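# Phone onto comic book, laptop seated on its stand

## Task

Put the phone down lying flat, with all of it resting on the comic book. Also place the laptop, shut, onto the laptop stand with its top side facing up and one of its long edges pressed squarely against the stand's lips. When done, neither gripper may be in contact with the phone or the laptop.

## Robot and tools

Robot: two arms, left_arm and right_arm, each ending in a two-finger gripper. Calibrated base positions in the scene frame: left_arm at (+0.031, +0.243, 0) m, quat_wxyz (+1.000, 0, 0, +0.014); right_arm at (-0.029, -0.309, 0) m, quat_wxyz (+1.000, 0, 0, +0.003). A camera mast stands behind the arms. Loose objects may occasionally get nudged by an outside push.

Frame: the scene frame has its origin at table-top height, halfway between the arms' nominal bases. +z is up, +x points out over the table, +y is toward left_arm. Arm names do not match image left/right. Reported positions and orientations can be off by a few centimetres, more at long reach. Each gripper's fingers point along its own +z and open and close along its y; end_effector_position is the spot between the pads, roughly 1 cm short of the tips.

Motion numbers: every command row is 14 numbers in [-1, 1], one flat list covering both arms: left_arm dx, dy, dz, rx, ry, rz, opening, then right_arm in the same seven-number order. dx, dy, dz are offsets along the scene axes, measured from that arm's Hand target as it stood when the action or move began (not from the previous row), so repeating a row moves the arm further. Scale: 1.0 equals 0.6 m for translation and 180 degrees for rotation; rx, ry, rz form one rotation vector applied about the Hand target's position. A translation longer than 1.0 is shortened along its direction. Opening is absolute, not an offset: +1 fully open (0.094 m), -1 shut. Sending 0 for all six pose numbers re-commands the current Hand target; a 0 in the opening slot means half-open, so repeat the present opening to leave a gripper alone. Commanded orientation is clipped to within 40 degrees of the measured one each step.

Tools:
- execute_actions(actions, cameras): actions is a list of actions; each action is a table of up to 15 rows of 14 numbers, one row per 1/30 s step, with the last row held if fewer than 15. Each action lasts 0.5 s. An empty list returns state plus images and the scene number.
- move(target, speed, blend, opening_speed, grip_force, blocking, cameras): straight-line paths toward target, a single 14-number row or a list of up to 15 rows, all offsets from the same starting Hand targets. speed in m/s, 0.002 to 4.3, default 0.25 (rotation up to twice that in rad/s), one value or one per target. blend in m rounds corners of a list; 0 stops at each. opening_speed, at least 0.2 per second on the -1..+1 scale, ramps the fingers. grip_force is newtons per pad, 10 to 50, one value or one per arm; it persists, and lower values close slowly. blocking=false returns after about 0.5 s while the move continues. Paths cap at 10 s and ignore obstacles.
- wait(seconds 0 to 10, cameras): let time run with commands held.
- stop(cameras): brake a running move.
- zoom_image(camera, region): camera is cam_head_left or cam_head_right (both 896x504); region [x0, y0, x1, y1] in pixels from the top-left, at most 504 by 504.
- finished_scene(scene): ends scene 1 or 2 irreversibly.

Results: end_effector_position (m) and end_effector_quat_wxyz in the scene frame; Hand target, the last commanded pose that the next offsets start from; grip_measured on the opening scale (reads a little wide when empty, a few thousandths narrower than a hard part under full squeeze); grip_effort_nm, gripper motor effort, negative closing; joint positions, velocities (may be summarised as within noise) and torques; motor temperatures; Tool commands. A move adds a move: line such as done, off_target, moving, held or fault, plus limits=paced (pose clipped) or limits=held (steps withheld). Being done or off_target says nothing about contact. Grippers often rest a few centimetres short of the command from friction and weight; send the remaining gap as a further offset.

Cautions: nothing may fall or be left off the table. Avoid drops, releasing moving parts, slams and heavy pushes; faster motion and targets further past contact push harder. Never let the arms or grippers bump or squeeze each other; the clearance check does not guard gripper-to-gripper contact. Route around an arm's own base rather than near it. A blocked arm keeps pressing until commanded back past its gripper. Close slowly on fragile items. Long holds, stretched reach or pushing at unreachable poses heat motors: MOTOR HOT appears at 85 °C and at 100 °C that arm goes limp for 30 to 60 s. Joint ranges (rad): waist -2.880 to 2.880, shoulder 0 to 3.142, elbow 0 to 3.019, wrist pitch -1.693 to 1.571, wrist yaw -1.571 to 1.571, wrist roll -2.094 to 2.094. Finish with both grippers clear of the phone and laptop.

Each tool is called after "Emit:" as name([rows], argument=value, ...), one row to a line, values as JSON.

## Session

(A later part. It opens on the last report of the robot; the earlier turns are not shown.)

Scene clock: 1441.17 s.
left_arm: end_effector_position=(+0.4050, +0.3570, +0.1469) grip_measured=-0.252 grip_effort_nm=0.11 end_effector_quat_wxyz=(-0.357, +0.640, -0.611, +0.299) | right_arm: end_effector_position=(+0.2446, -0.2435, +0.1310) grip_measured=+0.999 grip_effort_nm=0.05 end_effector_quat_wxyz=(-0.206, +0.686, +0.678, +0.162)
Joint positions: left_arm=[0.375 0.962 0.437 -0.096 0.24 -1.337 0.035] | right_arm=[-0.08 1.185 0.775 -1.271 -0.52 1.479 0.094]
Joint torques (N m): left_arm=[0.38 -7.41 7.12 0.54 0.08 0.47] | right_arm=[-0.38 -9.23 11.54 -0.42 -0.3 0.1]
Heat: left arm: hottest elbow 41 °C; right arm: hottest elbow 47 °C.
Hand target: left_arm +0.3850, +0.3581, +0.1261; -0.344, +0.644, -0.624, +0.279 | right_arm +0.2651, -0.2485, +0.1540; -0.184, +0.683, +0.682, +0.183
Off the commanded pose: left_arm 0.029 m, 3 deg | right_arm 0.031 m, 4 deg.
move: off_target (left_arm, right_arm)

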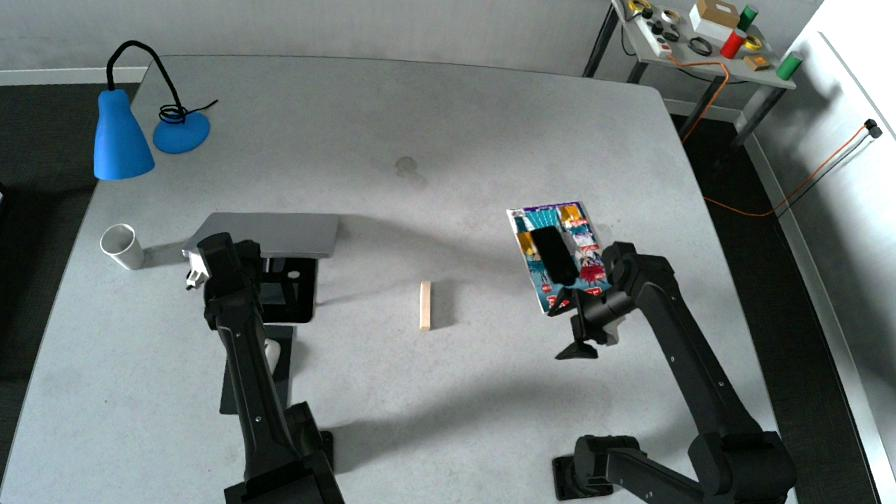

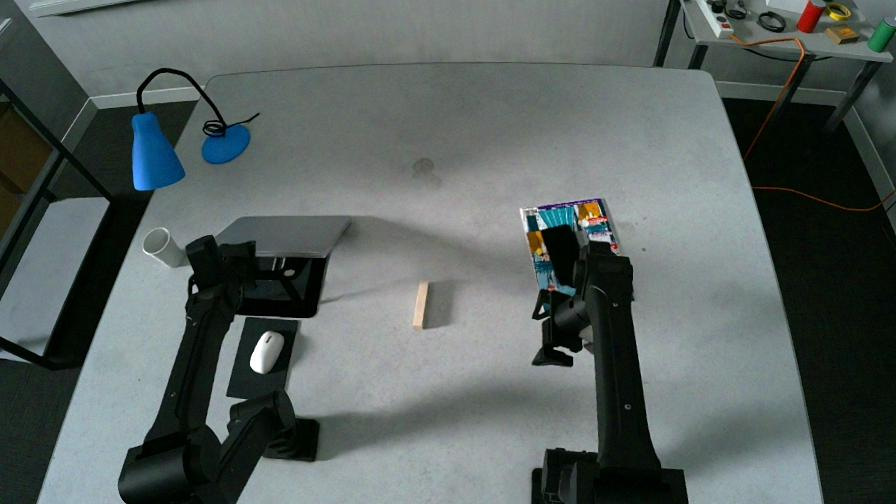

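Emit:
zoom_image(camera="cam_head_left", region=[240, 200, 350, 330])

Emit:
zoom_image(camera="cam_head_right", region=[230, 200, 360, 330])

Scaled by 3.877.

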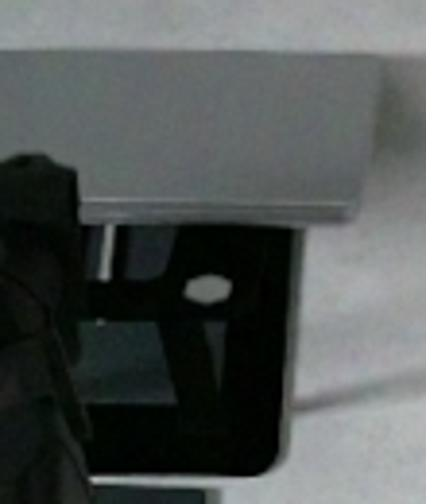

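Scaled by 3.877.

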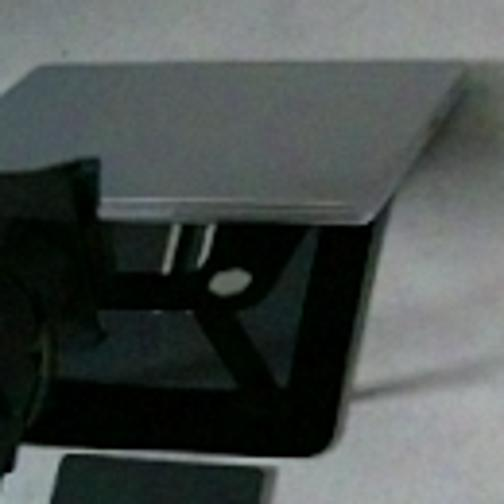

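Emit:
zoom_image(camera="cam_head_left", region=[200, 200, 350, 262])

Emit:
zoom_image(camera="cam_head_right", region=[215, 205, 365, 267])

Scaled by 3.360.

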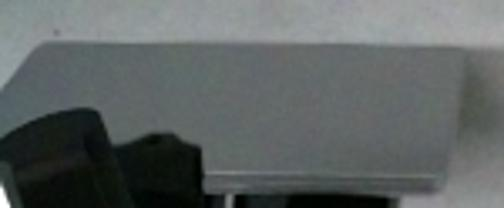

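Scaled by 3.360.

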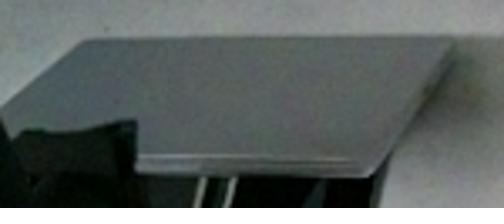

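Emit:
move(target=[-0.05, -0.005, 0.08, 0, 0, 0, -0.25, 0, 0, 0, 0, 0, 0, 1], speed=0.06, cameras=["all"])

Emit:
zoom_image(camera="cam_head_left", region=[190, 195, 350, 335])

Emit:
zoom_image(camera="cam_head_right", region=[200, 195, 360, 335])

Scene clock: 1559.57 s.
left_arm: end_effector_position=(+0.3546, +0.3492, +0.1639) grip_measured=-0.252 grip_effort_nm=0.11 end_effector_quat_wxyz=(-0.336, +0.645, -0.626, +0.281) | right_arm: end_effector_position=(+0.2446, -0.2435, +0.1310) grip_measured=+0.999 grip_effort_nm=0.05 end_effector_quat_wxyz=(-0.206, +0.686, +0.678, +0.162)
Joint positions: left_arm=[0.43 0.744 0.429 -0.382 0.276 -1.272 0.035] | right_arm=[-0.08 1.185 0.775 -1.271 -0.52 1.479 0.094]
Joint torques (N m): left_arm=[0.15 -4.07 13.12 1.09 0.11 0.19] | right_arm=[-0.44 -9.29 11.52 -0.44 -0.3 0.1]
Motor temperatures (°C): left_arm=[22 26 38 24 27 24 28] | right_arm=[26 33 48 25 24 23 24]
Heat: left arm: hottest elbow 38 °C; right arm: hottest elbow 48 °C.
Hand target: left_arm +0.3550, +0.3550, +0.1741; -0.344, +0.644, -0.624, +0.279 | right_arm +0.2651, -0.2485, +0.1540; -0.184, +0.683, +0.682, +0.183
Off the commanded pose: left_arm 0.012 m, 1 deg | right_arm 0.031 m, 4 deg.
move: off_target (left_arm, right_arm)

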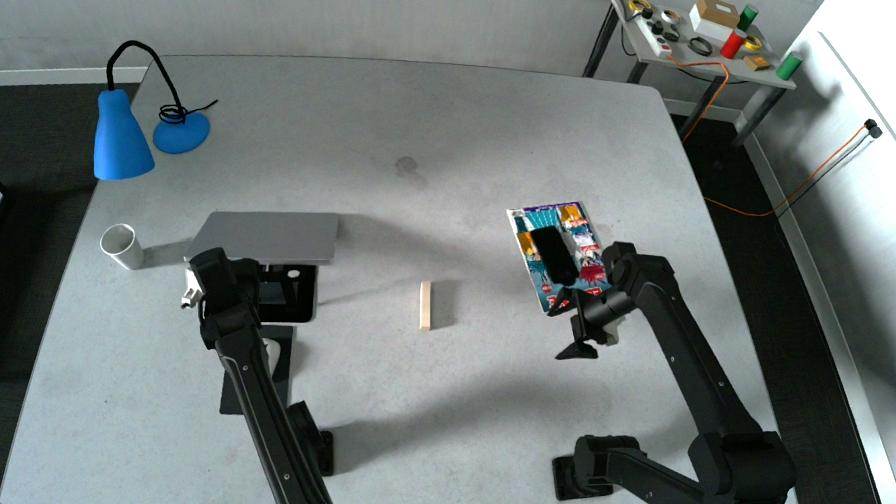

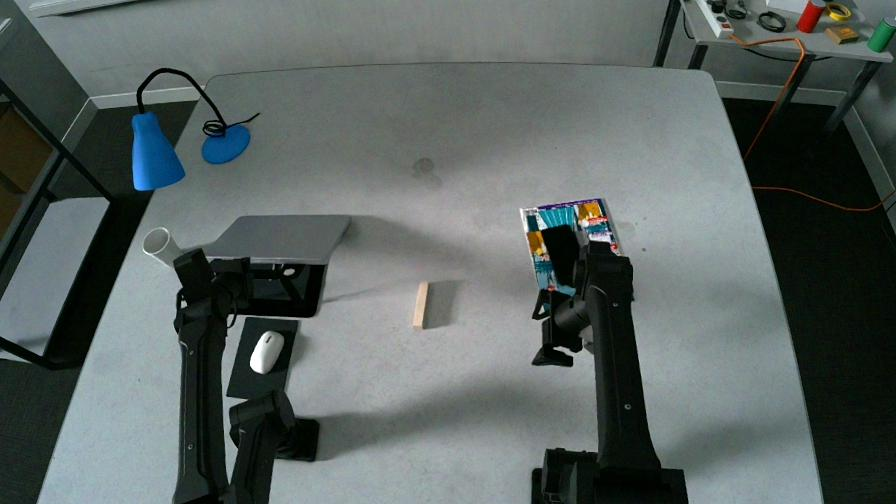

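Scaled by 3.150.

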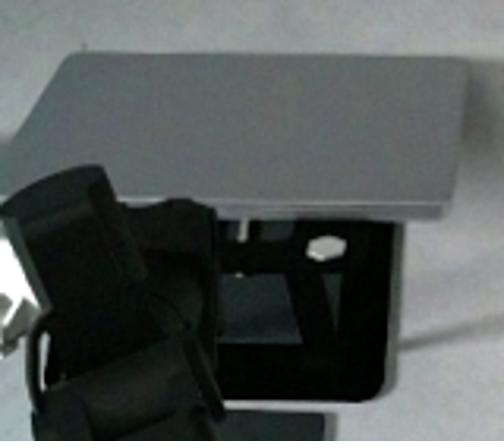

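Scaled by 3.150.

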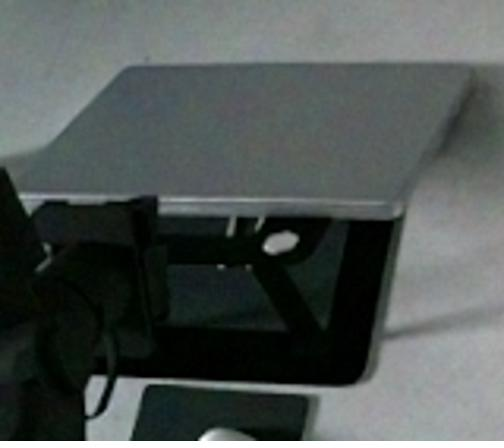

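Emit:
zoom_image(camera="cam_head_left", region=[255, 250, 325, 326])

Emit:
zoom_image(camera="cam_head_right", region=[250, 245, 340, 325])

Scaled by 6.632.

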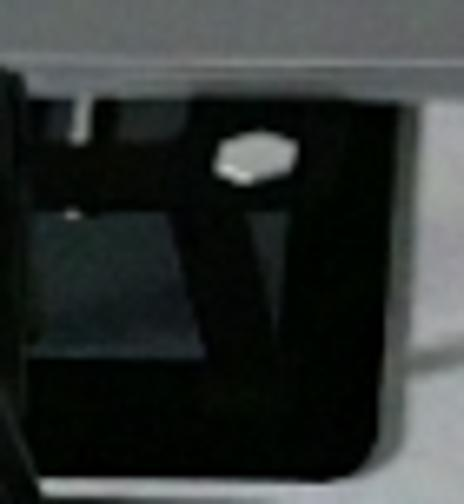

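Scaled by 5.600.

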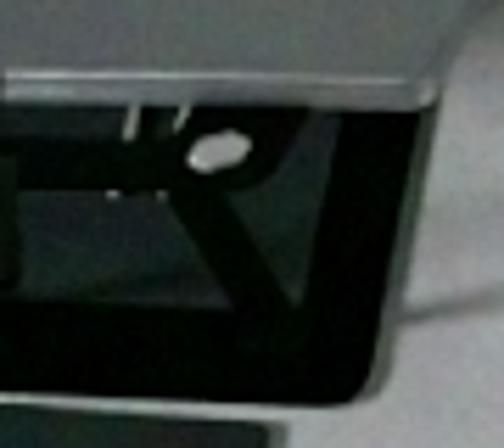

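Emit:
move([
  [-0.075, -0.008, 0.045, 0, 0, 0, -0.25, 0, 0, 0, 0, 0, 0, 1],
  [-0.19, -0.015, 0.13, 0, 0, 0, -0.25, 0, 0, 0, 0, 0, 0, 1],
], speed=0.12, blend=0.02, cameras=["all"])

Emit:
zoom_image(camera="cam_head_left", region=[180, 195, 350, 335])

Emit:
zoom_image(camera="cam_head_right", region=[190, 195, 360, 335])

Scene clock: 1631.73 s.
left_arm: end_effector_position=(+0.2388, +0.3378, +0.2094) grip_measured=-0.252 grip_effort_nm=0.11 end_effector_quat_wxyz=(-0.307, +0.660, -0.625, +0.282) | right_arm: end_effector_position=(+0.2446, -0.2435, +0.1310) grip_measured=+0.999 grip_effort_nm=0.05 end_effector_quat_wxyz=(-0.206, +0.686, +0.678, +0.162)
Joint positions: left_arm=[0.819 0.354 0.497 -1.024 0.562 -0.983 0.035] | right_arm=[-0.08 1.185 0.775 -1.271 -0.52 1.479 0.094]
Joint torques (N m): left_arm=[-0.21 0.03 18.81 1.03 0.37 0.11] | right_arm=[-0.44 -9.29 11.54 -0.42 -0.3 0.1]
Heat: left arm: hottest elbow 41 °C; right arm: hottest elbow 49 °C.
Hand target: left_arm +0.2410, +0.3460, +0.2521; -0.344, +0.644, -0.624, +0.279 | right_arm +0.2651, -0.2485, +0.1540; -0.184, +0.683, +0.682, +0.183
Off the commanded pose: left_arm 0.043 m, 5 deg | right_arm 0.031 m, 4 deg.
move: off_target (left_arm, right_arm)

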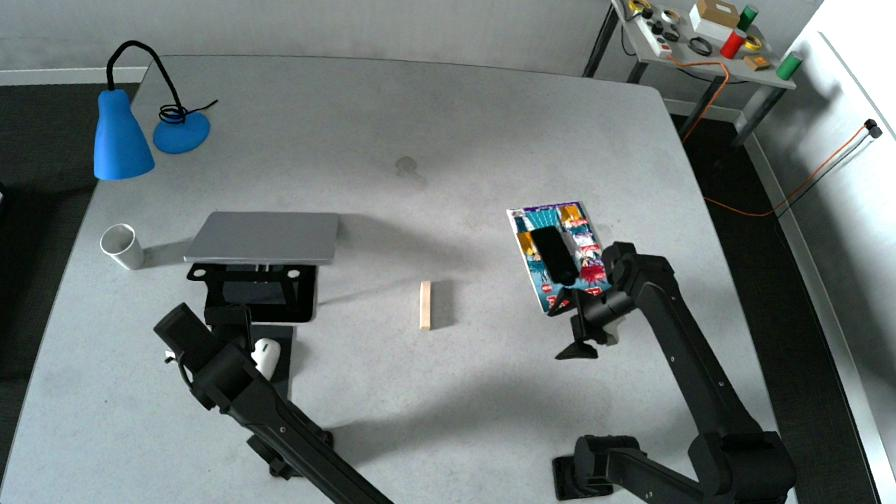

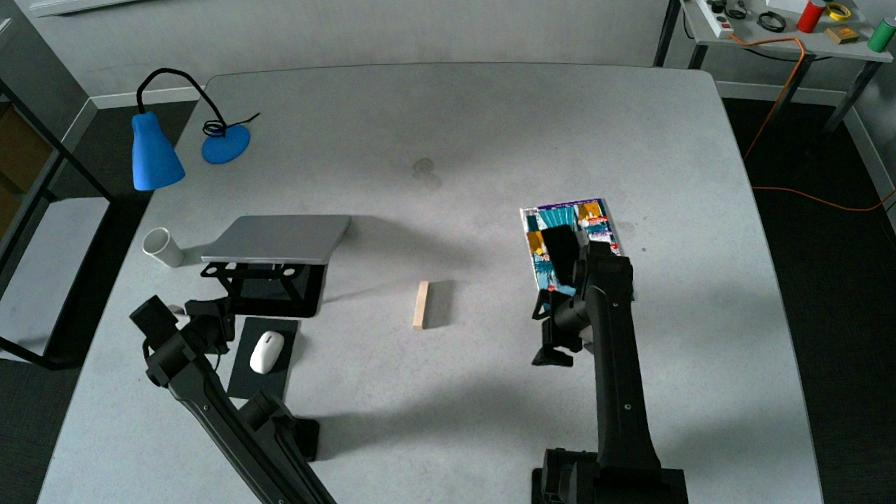

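Scaled by 2.965.

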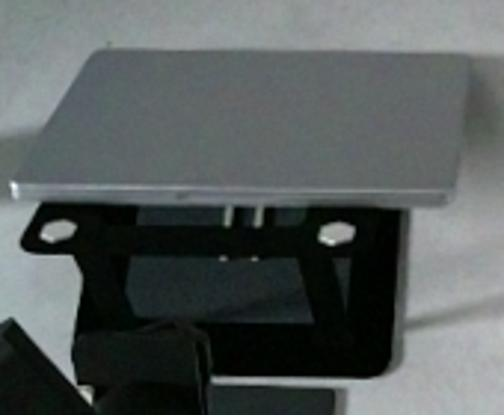

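Scaled by 2.965.

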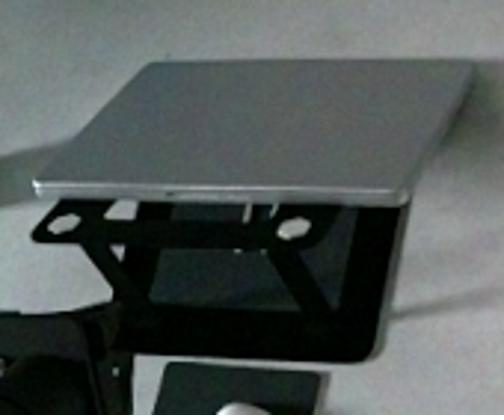

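Emit:
zoom_image(camera="cam_head_left", region=[176, 240, 226, 290])

Emit:
zoom_image(camera="cam_head_left", region=[284, 240, 344, 300])

Emit:
zoom_image(camera="cam_head_left", region=[200, 200, 240, 240])

Emit:
zoom_image(camera="cam_head_left", region=[314, 200, 354, 240])

Emit:
zoom_image(camera="cam_head_right", region=[192, 238, 242, 288])

Emit:
zoom_image(camera="cam_head_right", region=[280, 240, 340, 300])

Emit:
zoom_image(camera="cam_head_right", region=[226, 202, 266, 242])

Emit:
zoom_image(camera="cam_head_right", region=[324, 202, 364, 242])

Scaled by 10.080.

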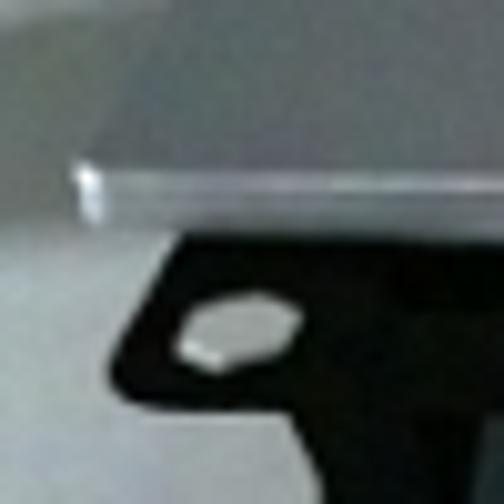

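Scaled by 8.400.

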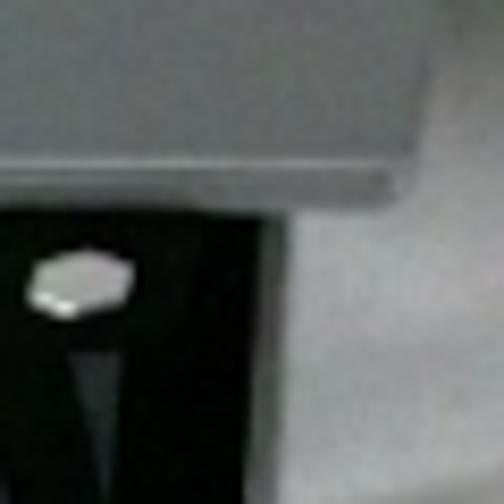

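Scaled by 12.600.

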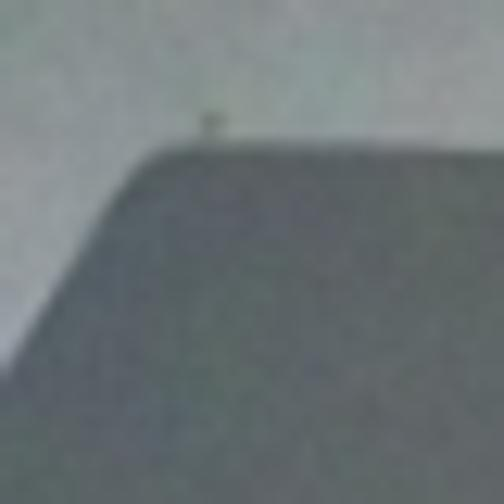

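Scaled by 12.600.

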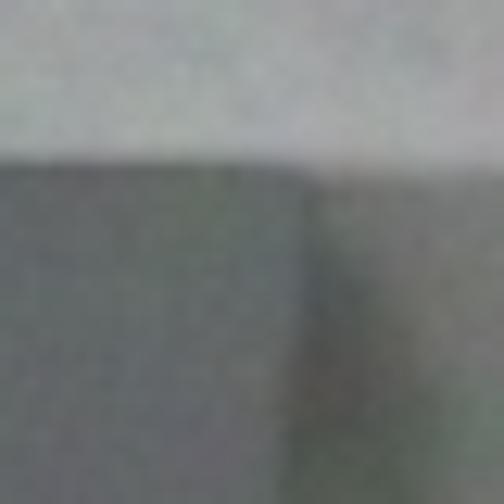

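Scaled by 10.080.

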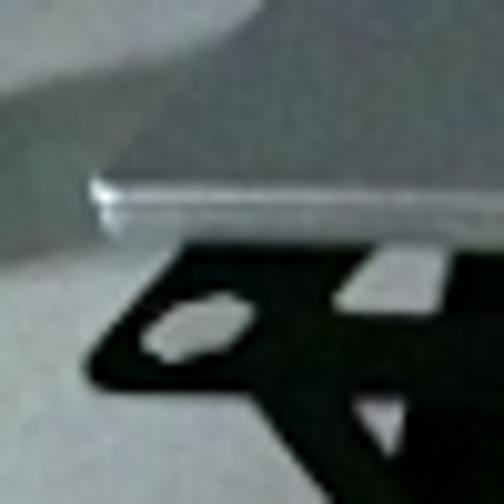

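Scaled by 8.400.

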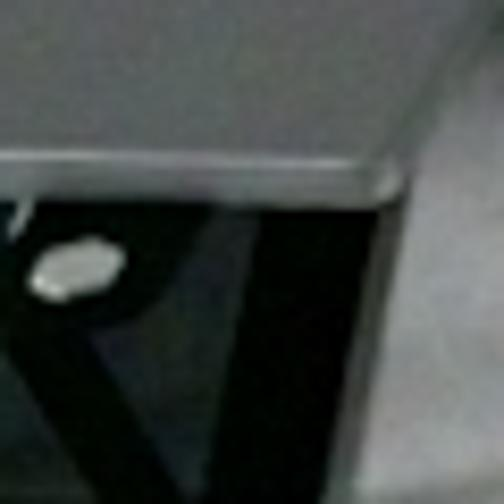

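Scaled by 12.600.

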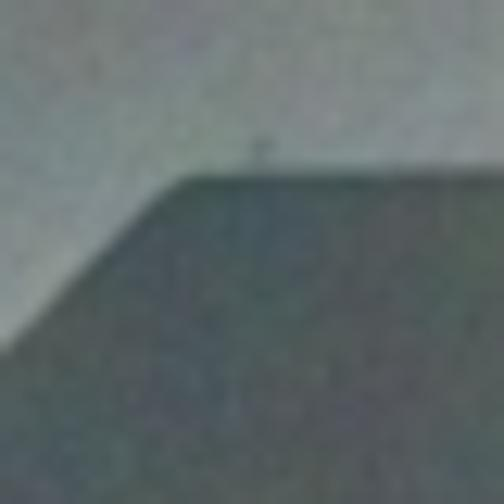

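Scaled by 12.600.

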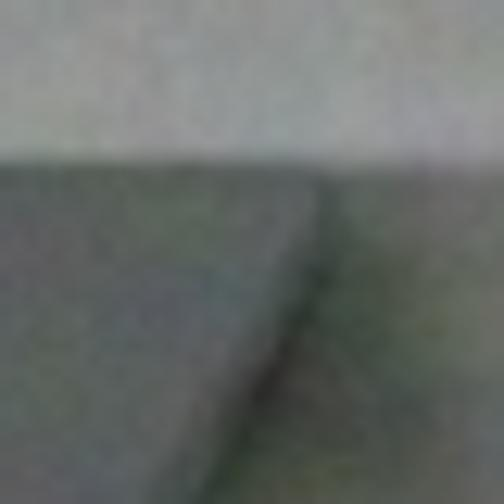

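Emit:
zoom_image(camera="cam_head_left", region=[320, 195, 460, 305])

Emit:
zoom_image(camera="cam_head_right", region=[320, 195, 480, 315])

Scaled by 3.600.

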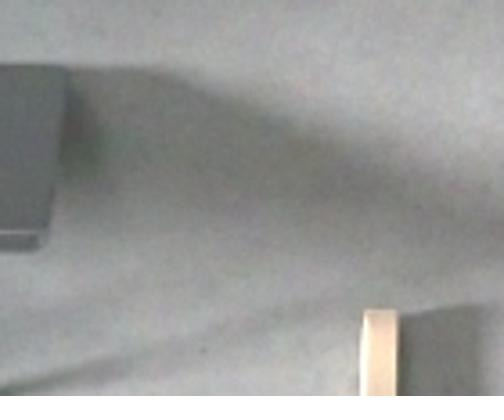

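Scaled by 3.150.

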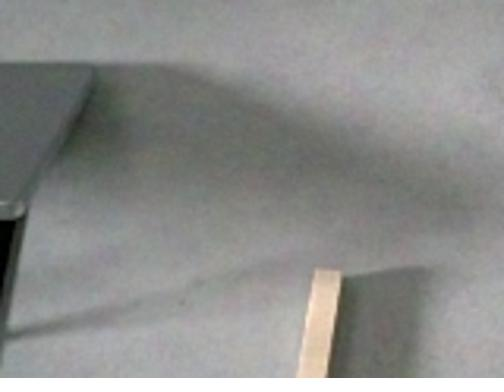

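Emit:
move(target=[0.19, -0.047, -0.07, 0, 0, 0, -1, 0, 0, 0, 0, 0, 0, 1], speed=0.12, cameras=["all"])

Emit:
zoom_image(camera="cam_head_left", region=[180, 195, 350, 335])

Emit:
zoom_image(camera="cam_head_right", region=[190, 195, 360, 335])

Scene clock: 1885.10 s.
left_arm: end_effector_position=(+0.3473, +0.3200, +0.2020) grip_measured=-0.981 grip_effort_nm=-1.00 end_effector_quat_wxyz=(-0.336, +0.650, -0.625, +0.271) | right_arm: end_effector_position=(+0.2446, -0.2435, +0.1310) grip_measured=+0.999 grip_effort_nm=0.05 end_effector_quat_wxyz=(-0.206, +0.686, +0.678, +0.162)
Joint positions: left_arm=[0.293 0.63 0.497 -0.554 0.151 -1.361 0.001] | right_arm=[-0.08 1.185 0.775 -1.271 -0.52 1.479 0.094]
Joint torques (N m): left_arm=[-2.02 -1.9 13.01 2.41 -0.15 0.05] | right_arm=[-0.38 -9.29 11.54 -0.44 -0.29 0.1]
Motor temperatures (°C): left_arm=[22 25 52 24 27 24 27] | right_arm=[26 33 50 25 24 23 24]
Heat: left arm: hottest elbow 52 °C; right arm: hottest elbow 50 °C.
Hand target: left_arm +0.3550, +0.3179, +0.2101; -0.344, +0.644, -0.624, +0.279 | right_arm +0.2651, -0.2485, +0.1540; -0.184, +0.683, +0.682, +0.183
Off the commanded pose: left_arm 0.011 m, 1 deg | right_arm 0.031 m, 4 deg.
move: off_target (left_arm, right_arm)

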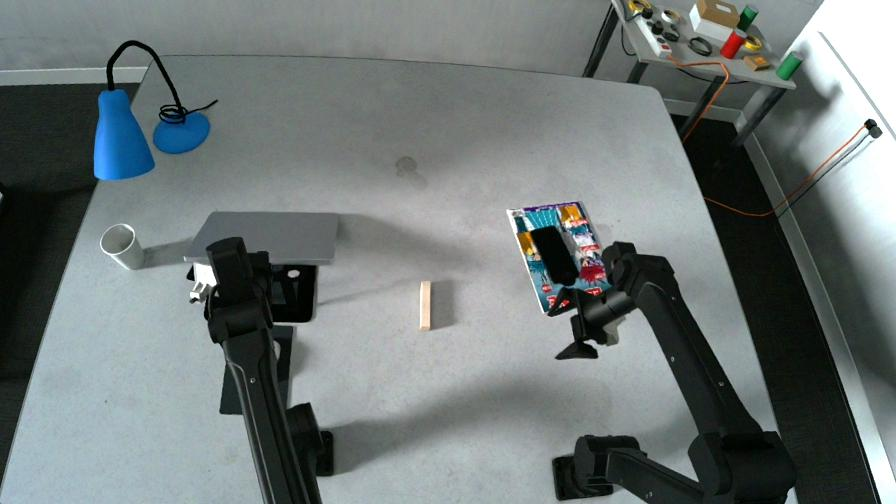

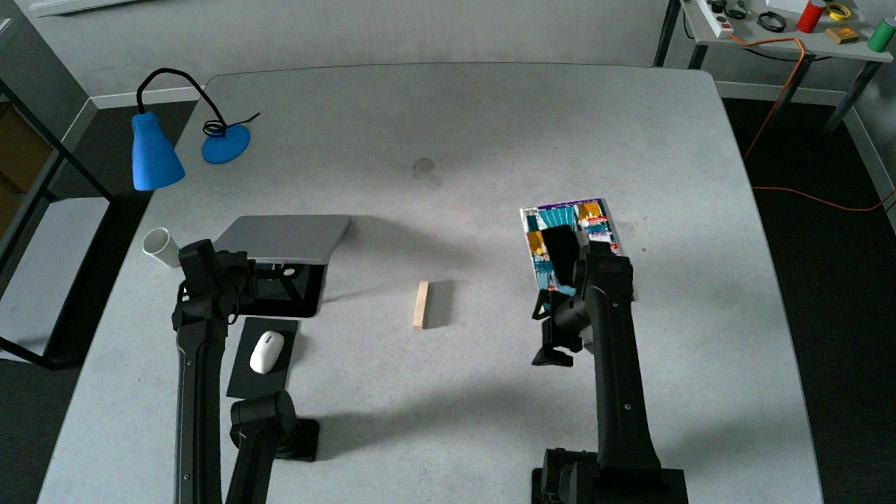

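Scaled by 2.965.

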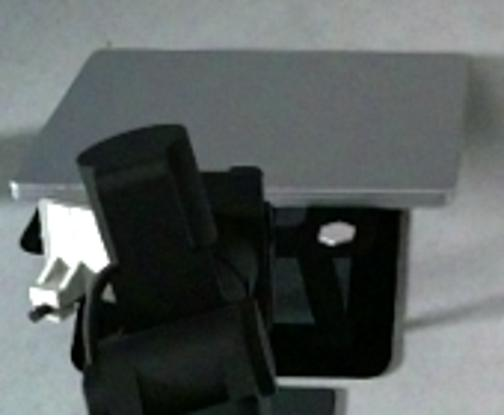

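Scaled by 2.965.

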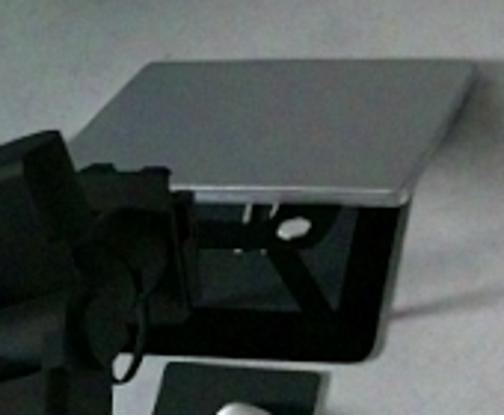

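Emit:
move(target=[0.055, -0.005, -0.055, 0, 0, 0, -1, 0, 0, 0, 0, 0, 0, 1], speed=0.08, cameras=["all"])

Emit:
zoom_image(camera="cam_head_left", region=[200, 225, 300, 295])

Emit:
zoom_image(camera="cam_head_right", region=[200, 225, 300, 295])

Scene clock: 1891.23 s.
left_arm: end_effector_position=(+0.3853, +0.3194, +0.1806) grip_measured=-0.981 grip_effort_nm=-1.00 end_effector_quat_wxyz=(-0.344, +0.647, -0.623, +0.275) | right_arm: end_effector_position=(+0.2446, -0.2435, +0.1310) grip_measured=+0.999 grip_effort_nm=0.06 end_effector_quat_wxyz=(-0.206, +0.686, +0.678, +0.162)
Joint positions: left_arm=[0.236 0.788 0.484 -0.358 0.106 -1.396 0.001] | right_arm=[-0.08 1.185 0.775 -1.271 -0.52 1.479 0.094]
Joint torques (N m): left_arm=[-3.08 -3.84 10.71 2.41 -0.14 -0.01] | right_arm=[-0.32 -9.23 11.54 -0.43 -0.3 0.1]
Heat: left arm: hottest elbow 52 °C; right arm: hottest elbow 50 °C.
Hand target: left_arm +0.3880, +0.3149, +0.1772; -0.344, +0.644, -0.624, +0.279 | right_arm +0.2651, -0.2485, +0.1540; -0.184, +0.683, +0.682, +0.183
Off the commanded pose: left_arm 0.006 m, 1 deg | right_arm 0.031 m, 4 deg.
move: off_target (right_arm)

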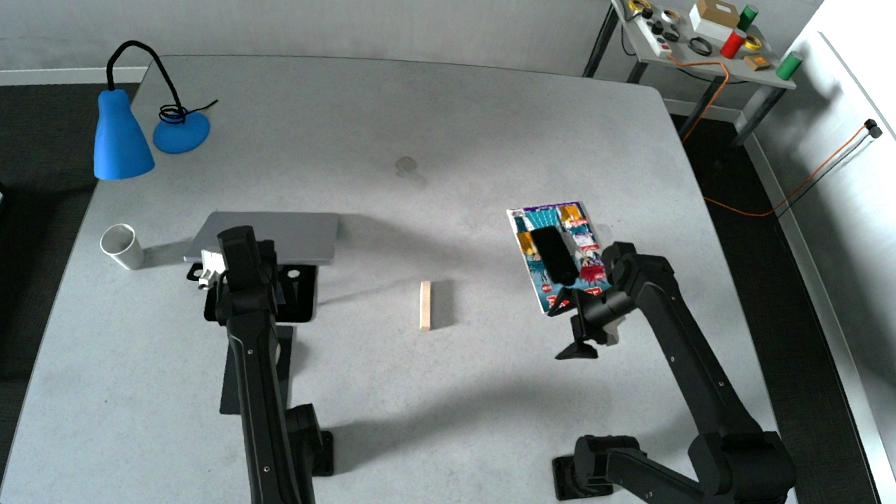

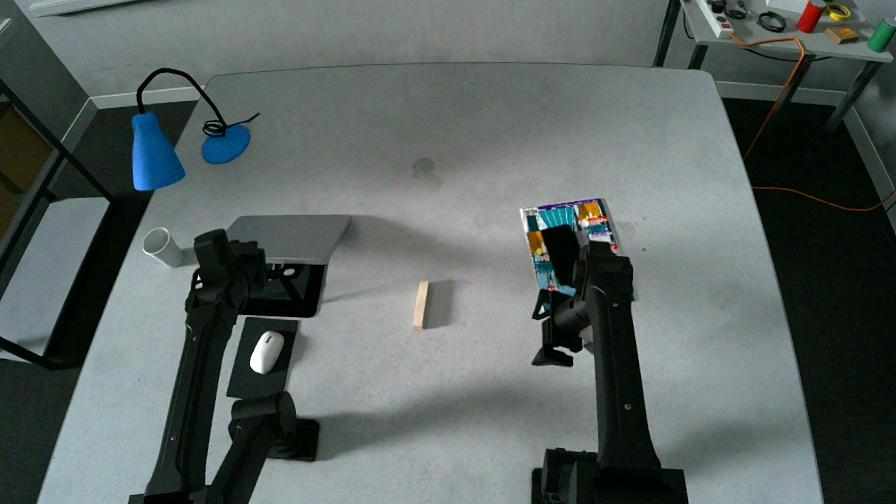

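Scaled by 5.040.

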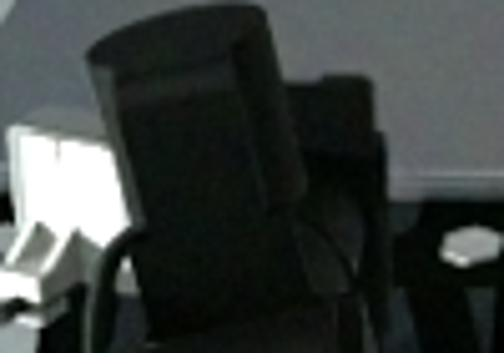

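Scaled by 5.040.

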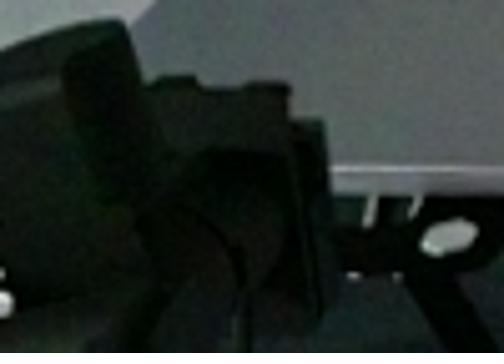

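Emit:
move([
  [0.0, -0.003, -0.050, 0, 0, 0, -1, 0, 0, 0, 0, 0, 0, 1],
  [0.042, -0.003, -0.068, 0, 0, 0, -1, 0, 0, 0, 0, 0, 0, 1],
], speed=0.05, blend=0.008, cameras=["all"])

Emit:
zoom_image(camera="cam_head_left", region=[180, 195, 350, 335])

Emit:
zoom_image(camera="cam_head_right", region=[190, 195, 360, 335])

Scene clock: 1899.10 s.
left_arm: end_effector_position=(+0.4068, +0.3167, +0.1351) grip_measured=-0.981 grip_effort_nm=-1.00 end_effector_quat_wxyz=(-0.344, +0.647, -0.622, +0.275) | right_arm: end_effector_position=(+0.2446, -0.2435, +0.1310) grip_measured=+0.999 grip_effort_nm=0.06 end_effector_quat_wxyz=(-0.206, +0.686, +0.678, +0.162)
Joint positions: left_arm=[0.204 0.95 0.427 -0.138 0.081 -1.417 0.001] | right_arm=[-0.08 1.185 0.775 -1.271 -0.52 1.479 0.094]
Joint torques (N m): left_arm=[-2.78 -4.31 11.45 2.28 -0.21 0] | right_arm=[-0.44 -9.17 11.54 -0.42 -0.29 0.09]
Heat: left arm: hottest elbow 51 °C; right arm: hottest elbow 50 °C.
Hand target: left_arm +0.4132, +0.3131, +0.1364; -0.344, +0.644, -0.623, +0.279 | right_arm +0.2651, -0.2485, +0.1540; -0.184, +0.683, +0.682, +0.183
Off the commanded pose: left_arm 0.007 m, 1 deg | right_arm 0.031 m, 4 deg.
move: off_target (right_arm)

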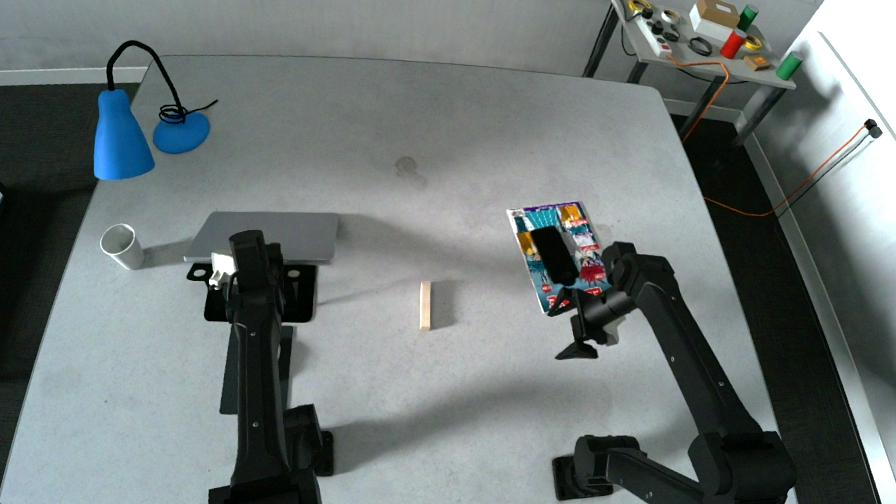

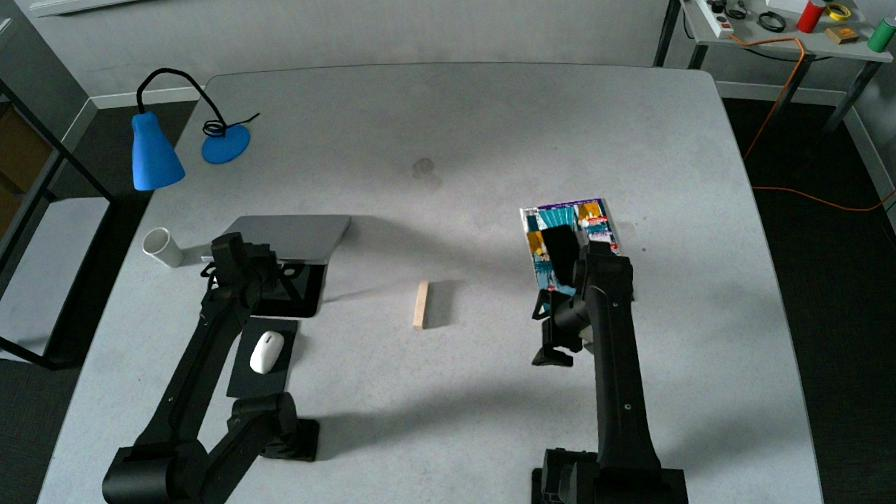

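Scaled by 2.965.

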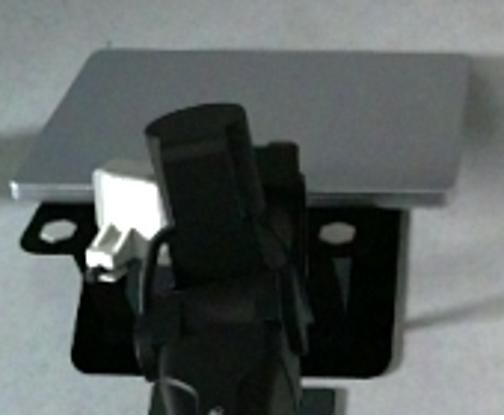

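Scaled by 2.965.

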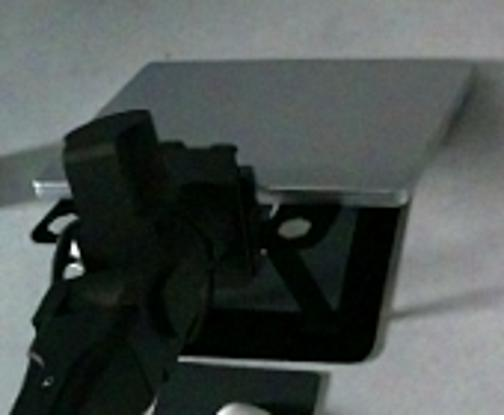

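Emit:
move([
  [-0.083, -0.003, 0.015, 0, 0, 0, -1, 0, 0, 0, 0, 0, 0, 1],
  [-0.083, -0.003, -0.04, 0, 0, 0, -1, 0, 0, 0, 0, 0, 0, 1],
], speed=0.06, blend=0.008, cameras=["all"])

Emit:
zoom_image(camera="cam_head_left", region=[180, 195, 350, 335])

Emit:
zoom_image(camera="cam_head_right", region=[190, 195, 360, 335])

Scene clock: 1926.30 s.
left_arm: end_effector_position=(+0.3735, +0.3085, +0.1403) grip_measured=-0.981 grip_effort_nm=-0.99 end_effector_quat_wxyz=(-0.363, +0.632, -0.616, +0.298) | right_arm: end_effector_position=(+0.2446, -0.2435, +0.1310) grip_measured=+0.999 grip_effort_nm=0.05 end_effector_quat_wxyz=(-0.206, +0.686, +0.678, +0.162)
Joint positions: left_arm=[0.218 0.779 0.331 -0.149 0.112 -1.409 0.001] | right_arm=[-0.08 1.185 0.775 -1.271 -0.52 1.479 0.094]
Joint torques (N m): left_arm=[0.09 -1.9 7.75 1.52 -0.08 0.15] | right_arm=[-0.32 -9.29 11.58 -0.43 -0.29 0.1]
Heat: left arm: hottest elbow 49 °C; right arm: hottest elbow 51 °C.
Hand target: left_arm +0.3634, +0.3113, +0.1124; -0.344, +0.644, -0.623, +0.279 | right_arm +0.2651, -0.2485, +0.1540; -0.184, +0.683, +0.682, +0.183
Off the commanded pose: left_arm 0.030 m, 3 deg | right_arm 0.031 m, 4 deg.
move: off_target (left_arm, right_arm)

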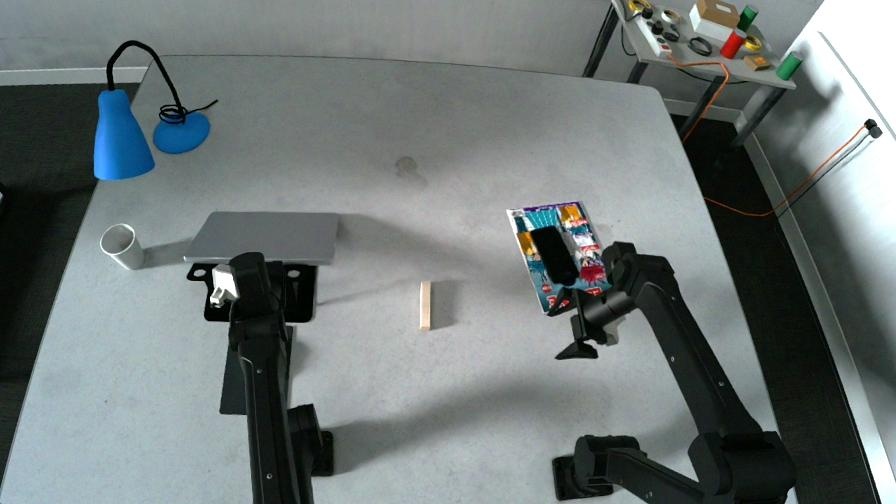

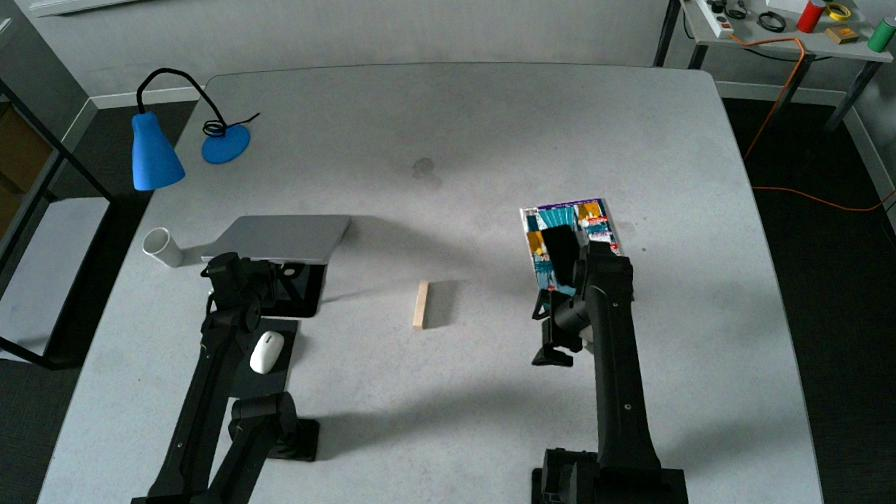

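Scaled by 2.965.

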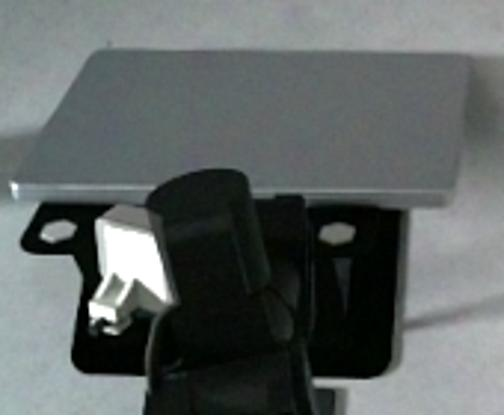

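Scaled by 2.965.

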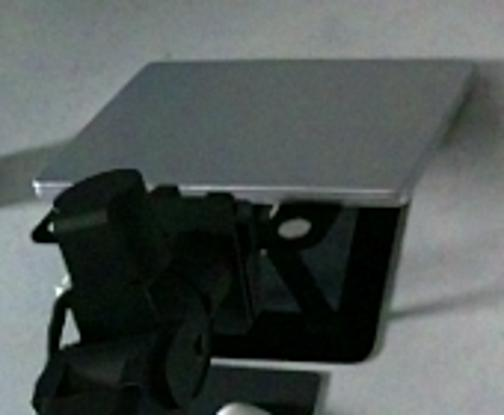

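Emit:
move([
  [0.0, 0.0, 0.02, 0, 0, 0, -1, 0, 0, 0, 0, 0, 0, 1],
  [0.085, 0.0, 0.003, 0, 0, 0, -1, 0, 0, 0, 0, 0, 0, 1],
], speed=0.05, blend=0.008, cameras=["all"])

Emit:
zoom_image(camera="cam_head_left", region=[180, 195, 350, 335])

Emit:
zoom_image(camera="cam_head_right", region=[190, 195, 360, 335])

Scene clock: 1935.03 s.
left_arm: end_effector_position=(+0.4053, +0.3143, +0.1348) grip_measured=-0.981 grip_effort_nm=-0.97 end_effector_quat_wxyz=(-0.363, +0.644, -0.604, +0.298) | right_arm: end_effector_position=(+0.2446, -0.2435, +0.1310) grip_measured=+0.999 grip_effort_nm=0.06 end_effector_quat_wxyz=(-0.206, +0.686, +0.678, +0.162)
Joint positions: left_arm=[0.198 0.936 0.379 -0.038 0.081 -1.452 0.001] | right_arm=[-0.08 1.185 0.775 -1.271 -0.52 1.479 0.094]
Joint torques (N m): left_arm=[-2.14 1.03 11.82 1.73 -0.38 0.28] | right_arm=[-0.38 -9.29 11.52 -0.43 -0.29 0.1]
Heat: left arm: hottest elbow 48 °C; right arm: hottest elbow 51 °C.
Hand target: left_arm +0.4144, +0.3113, +0.1142; -0.344, +0.644, -0.623, +0.279 | right_arm +0.2651, -0.2485, +0.1540; -0.184, +0.683, +0.682, +0.183
Off the commanded pose: left_arm 0.023 m, 4 deg | right_arm 0.031 m, 4 deg.
move: off_target (left_arm, right_arm); blend cut to 0.0055 m at target 1

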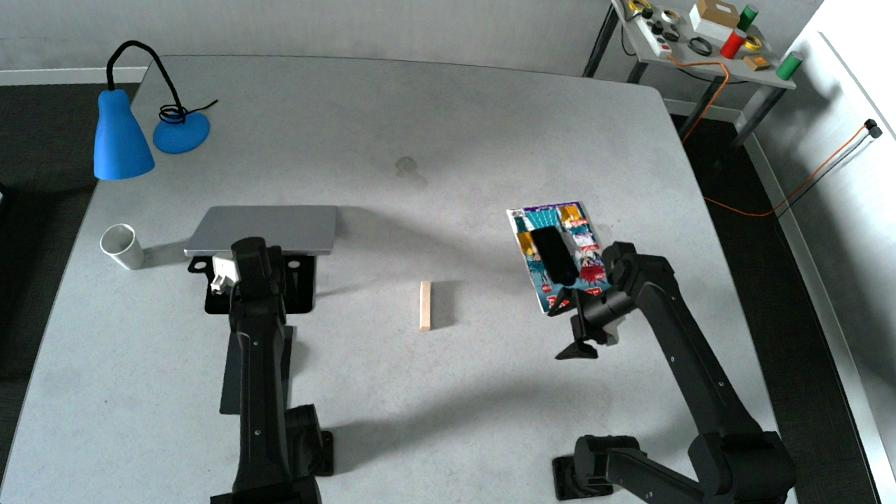

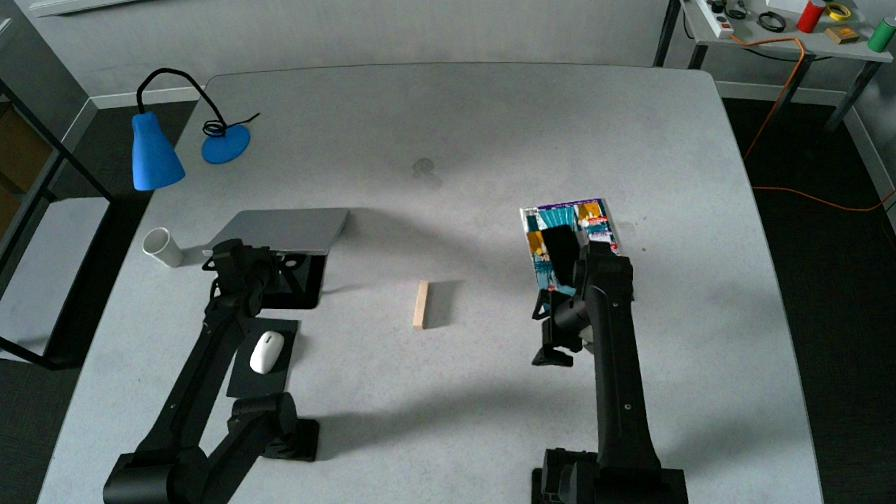

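Scaled by 2.965.

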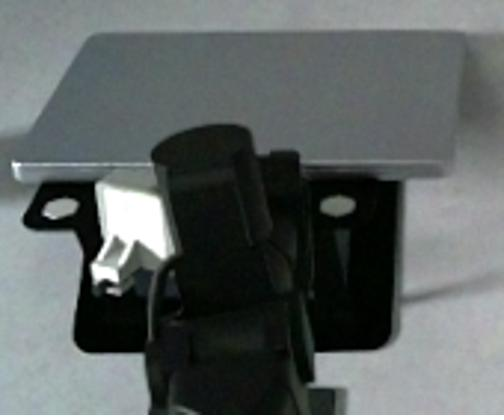

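Scaled by 2.965.

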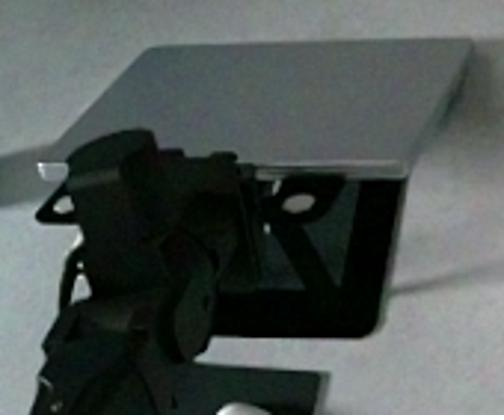

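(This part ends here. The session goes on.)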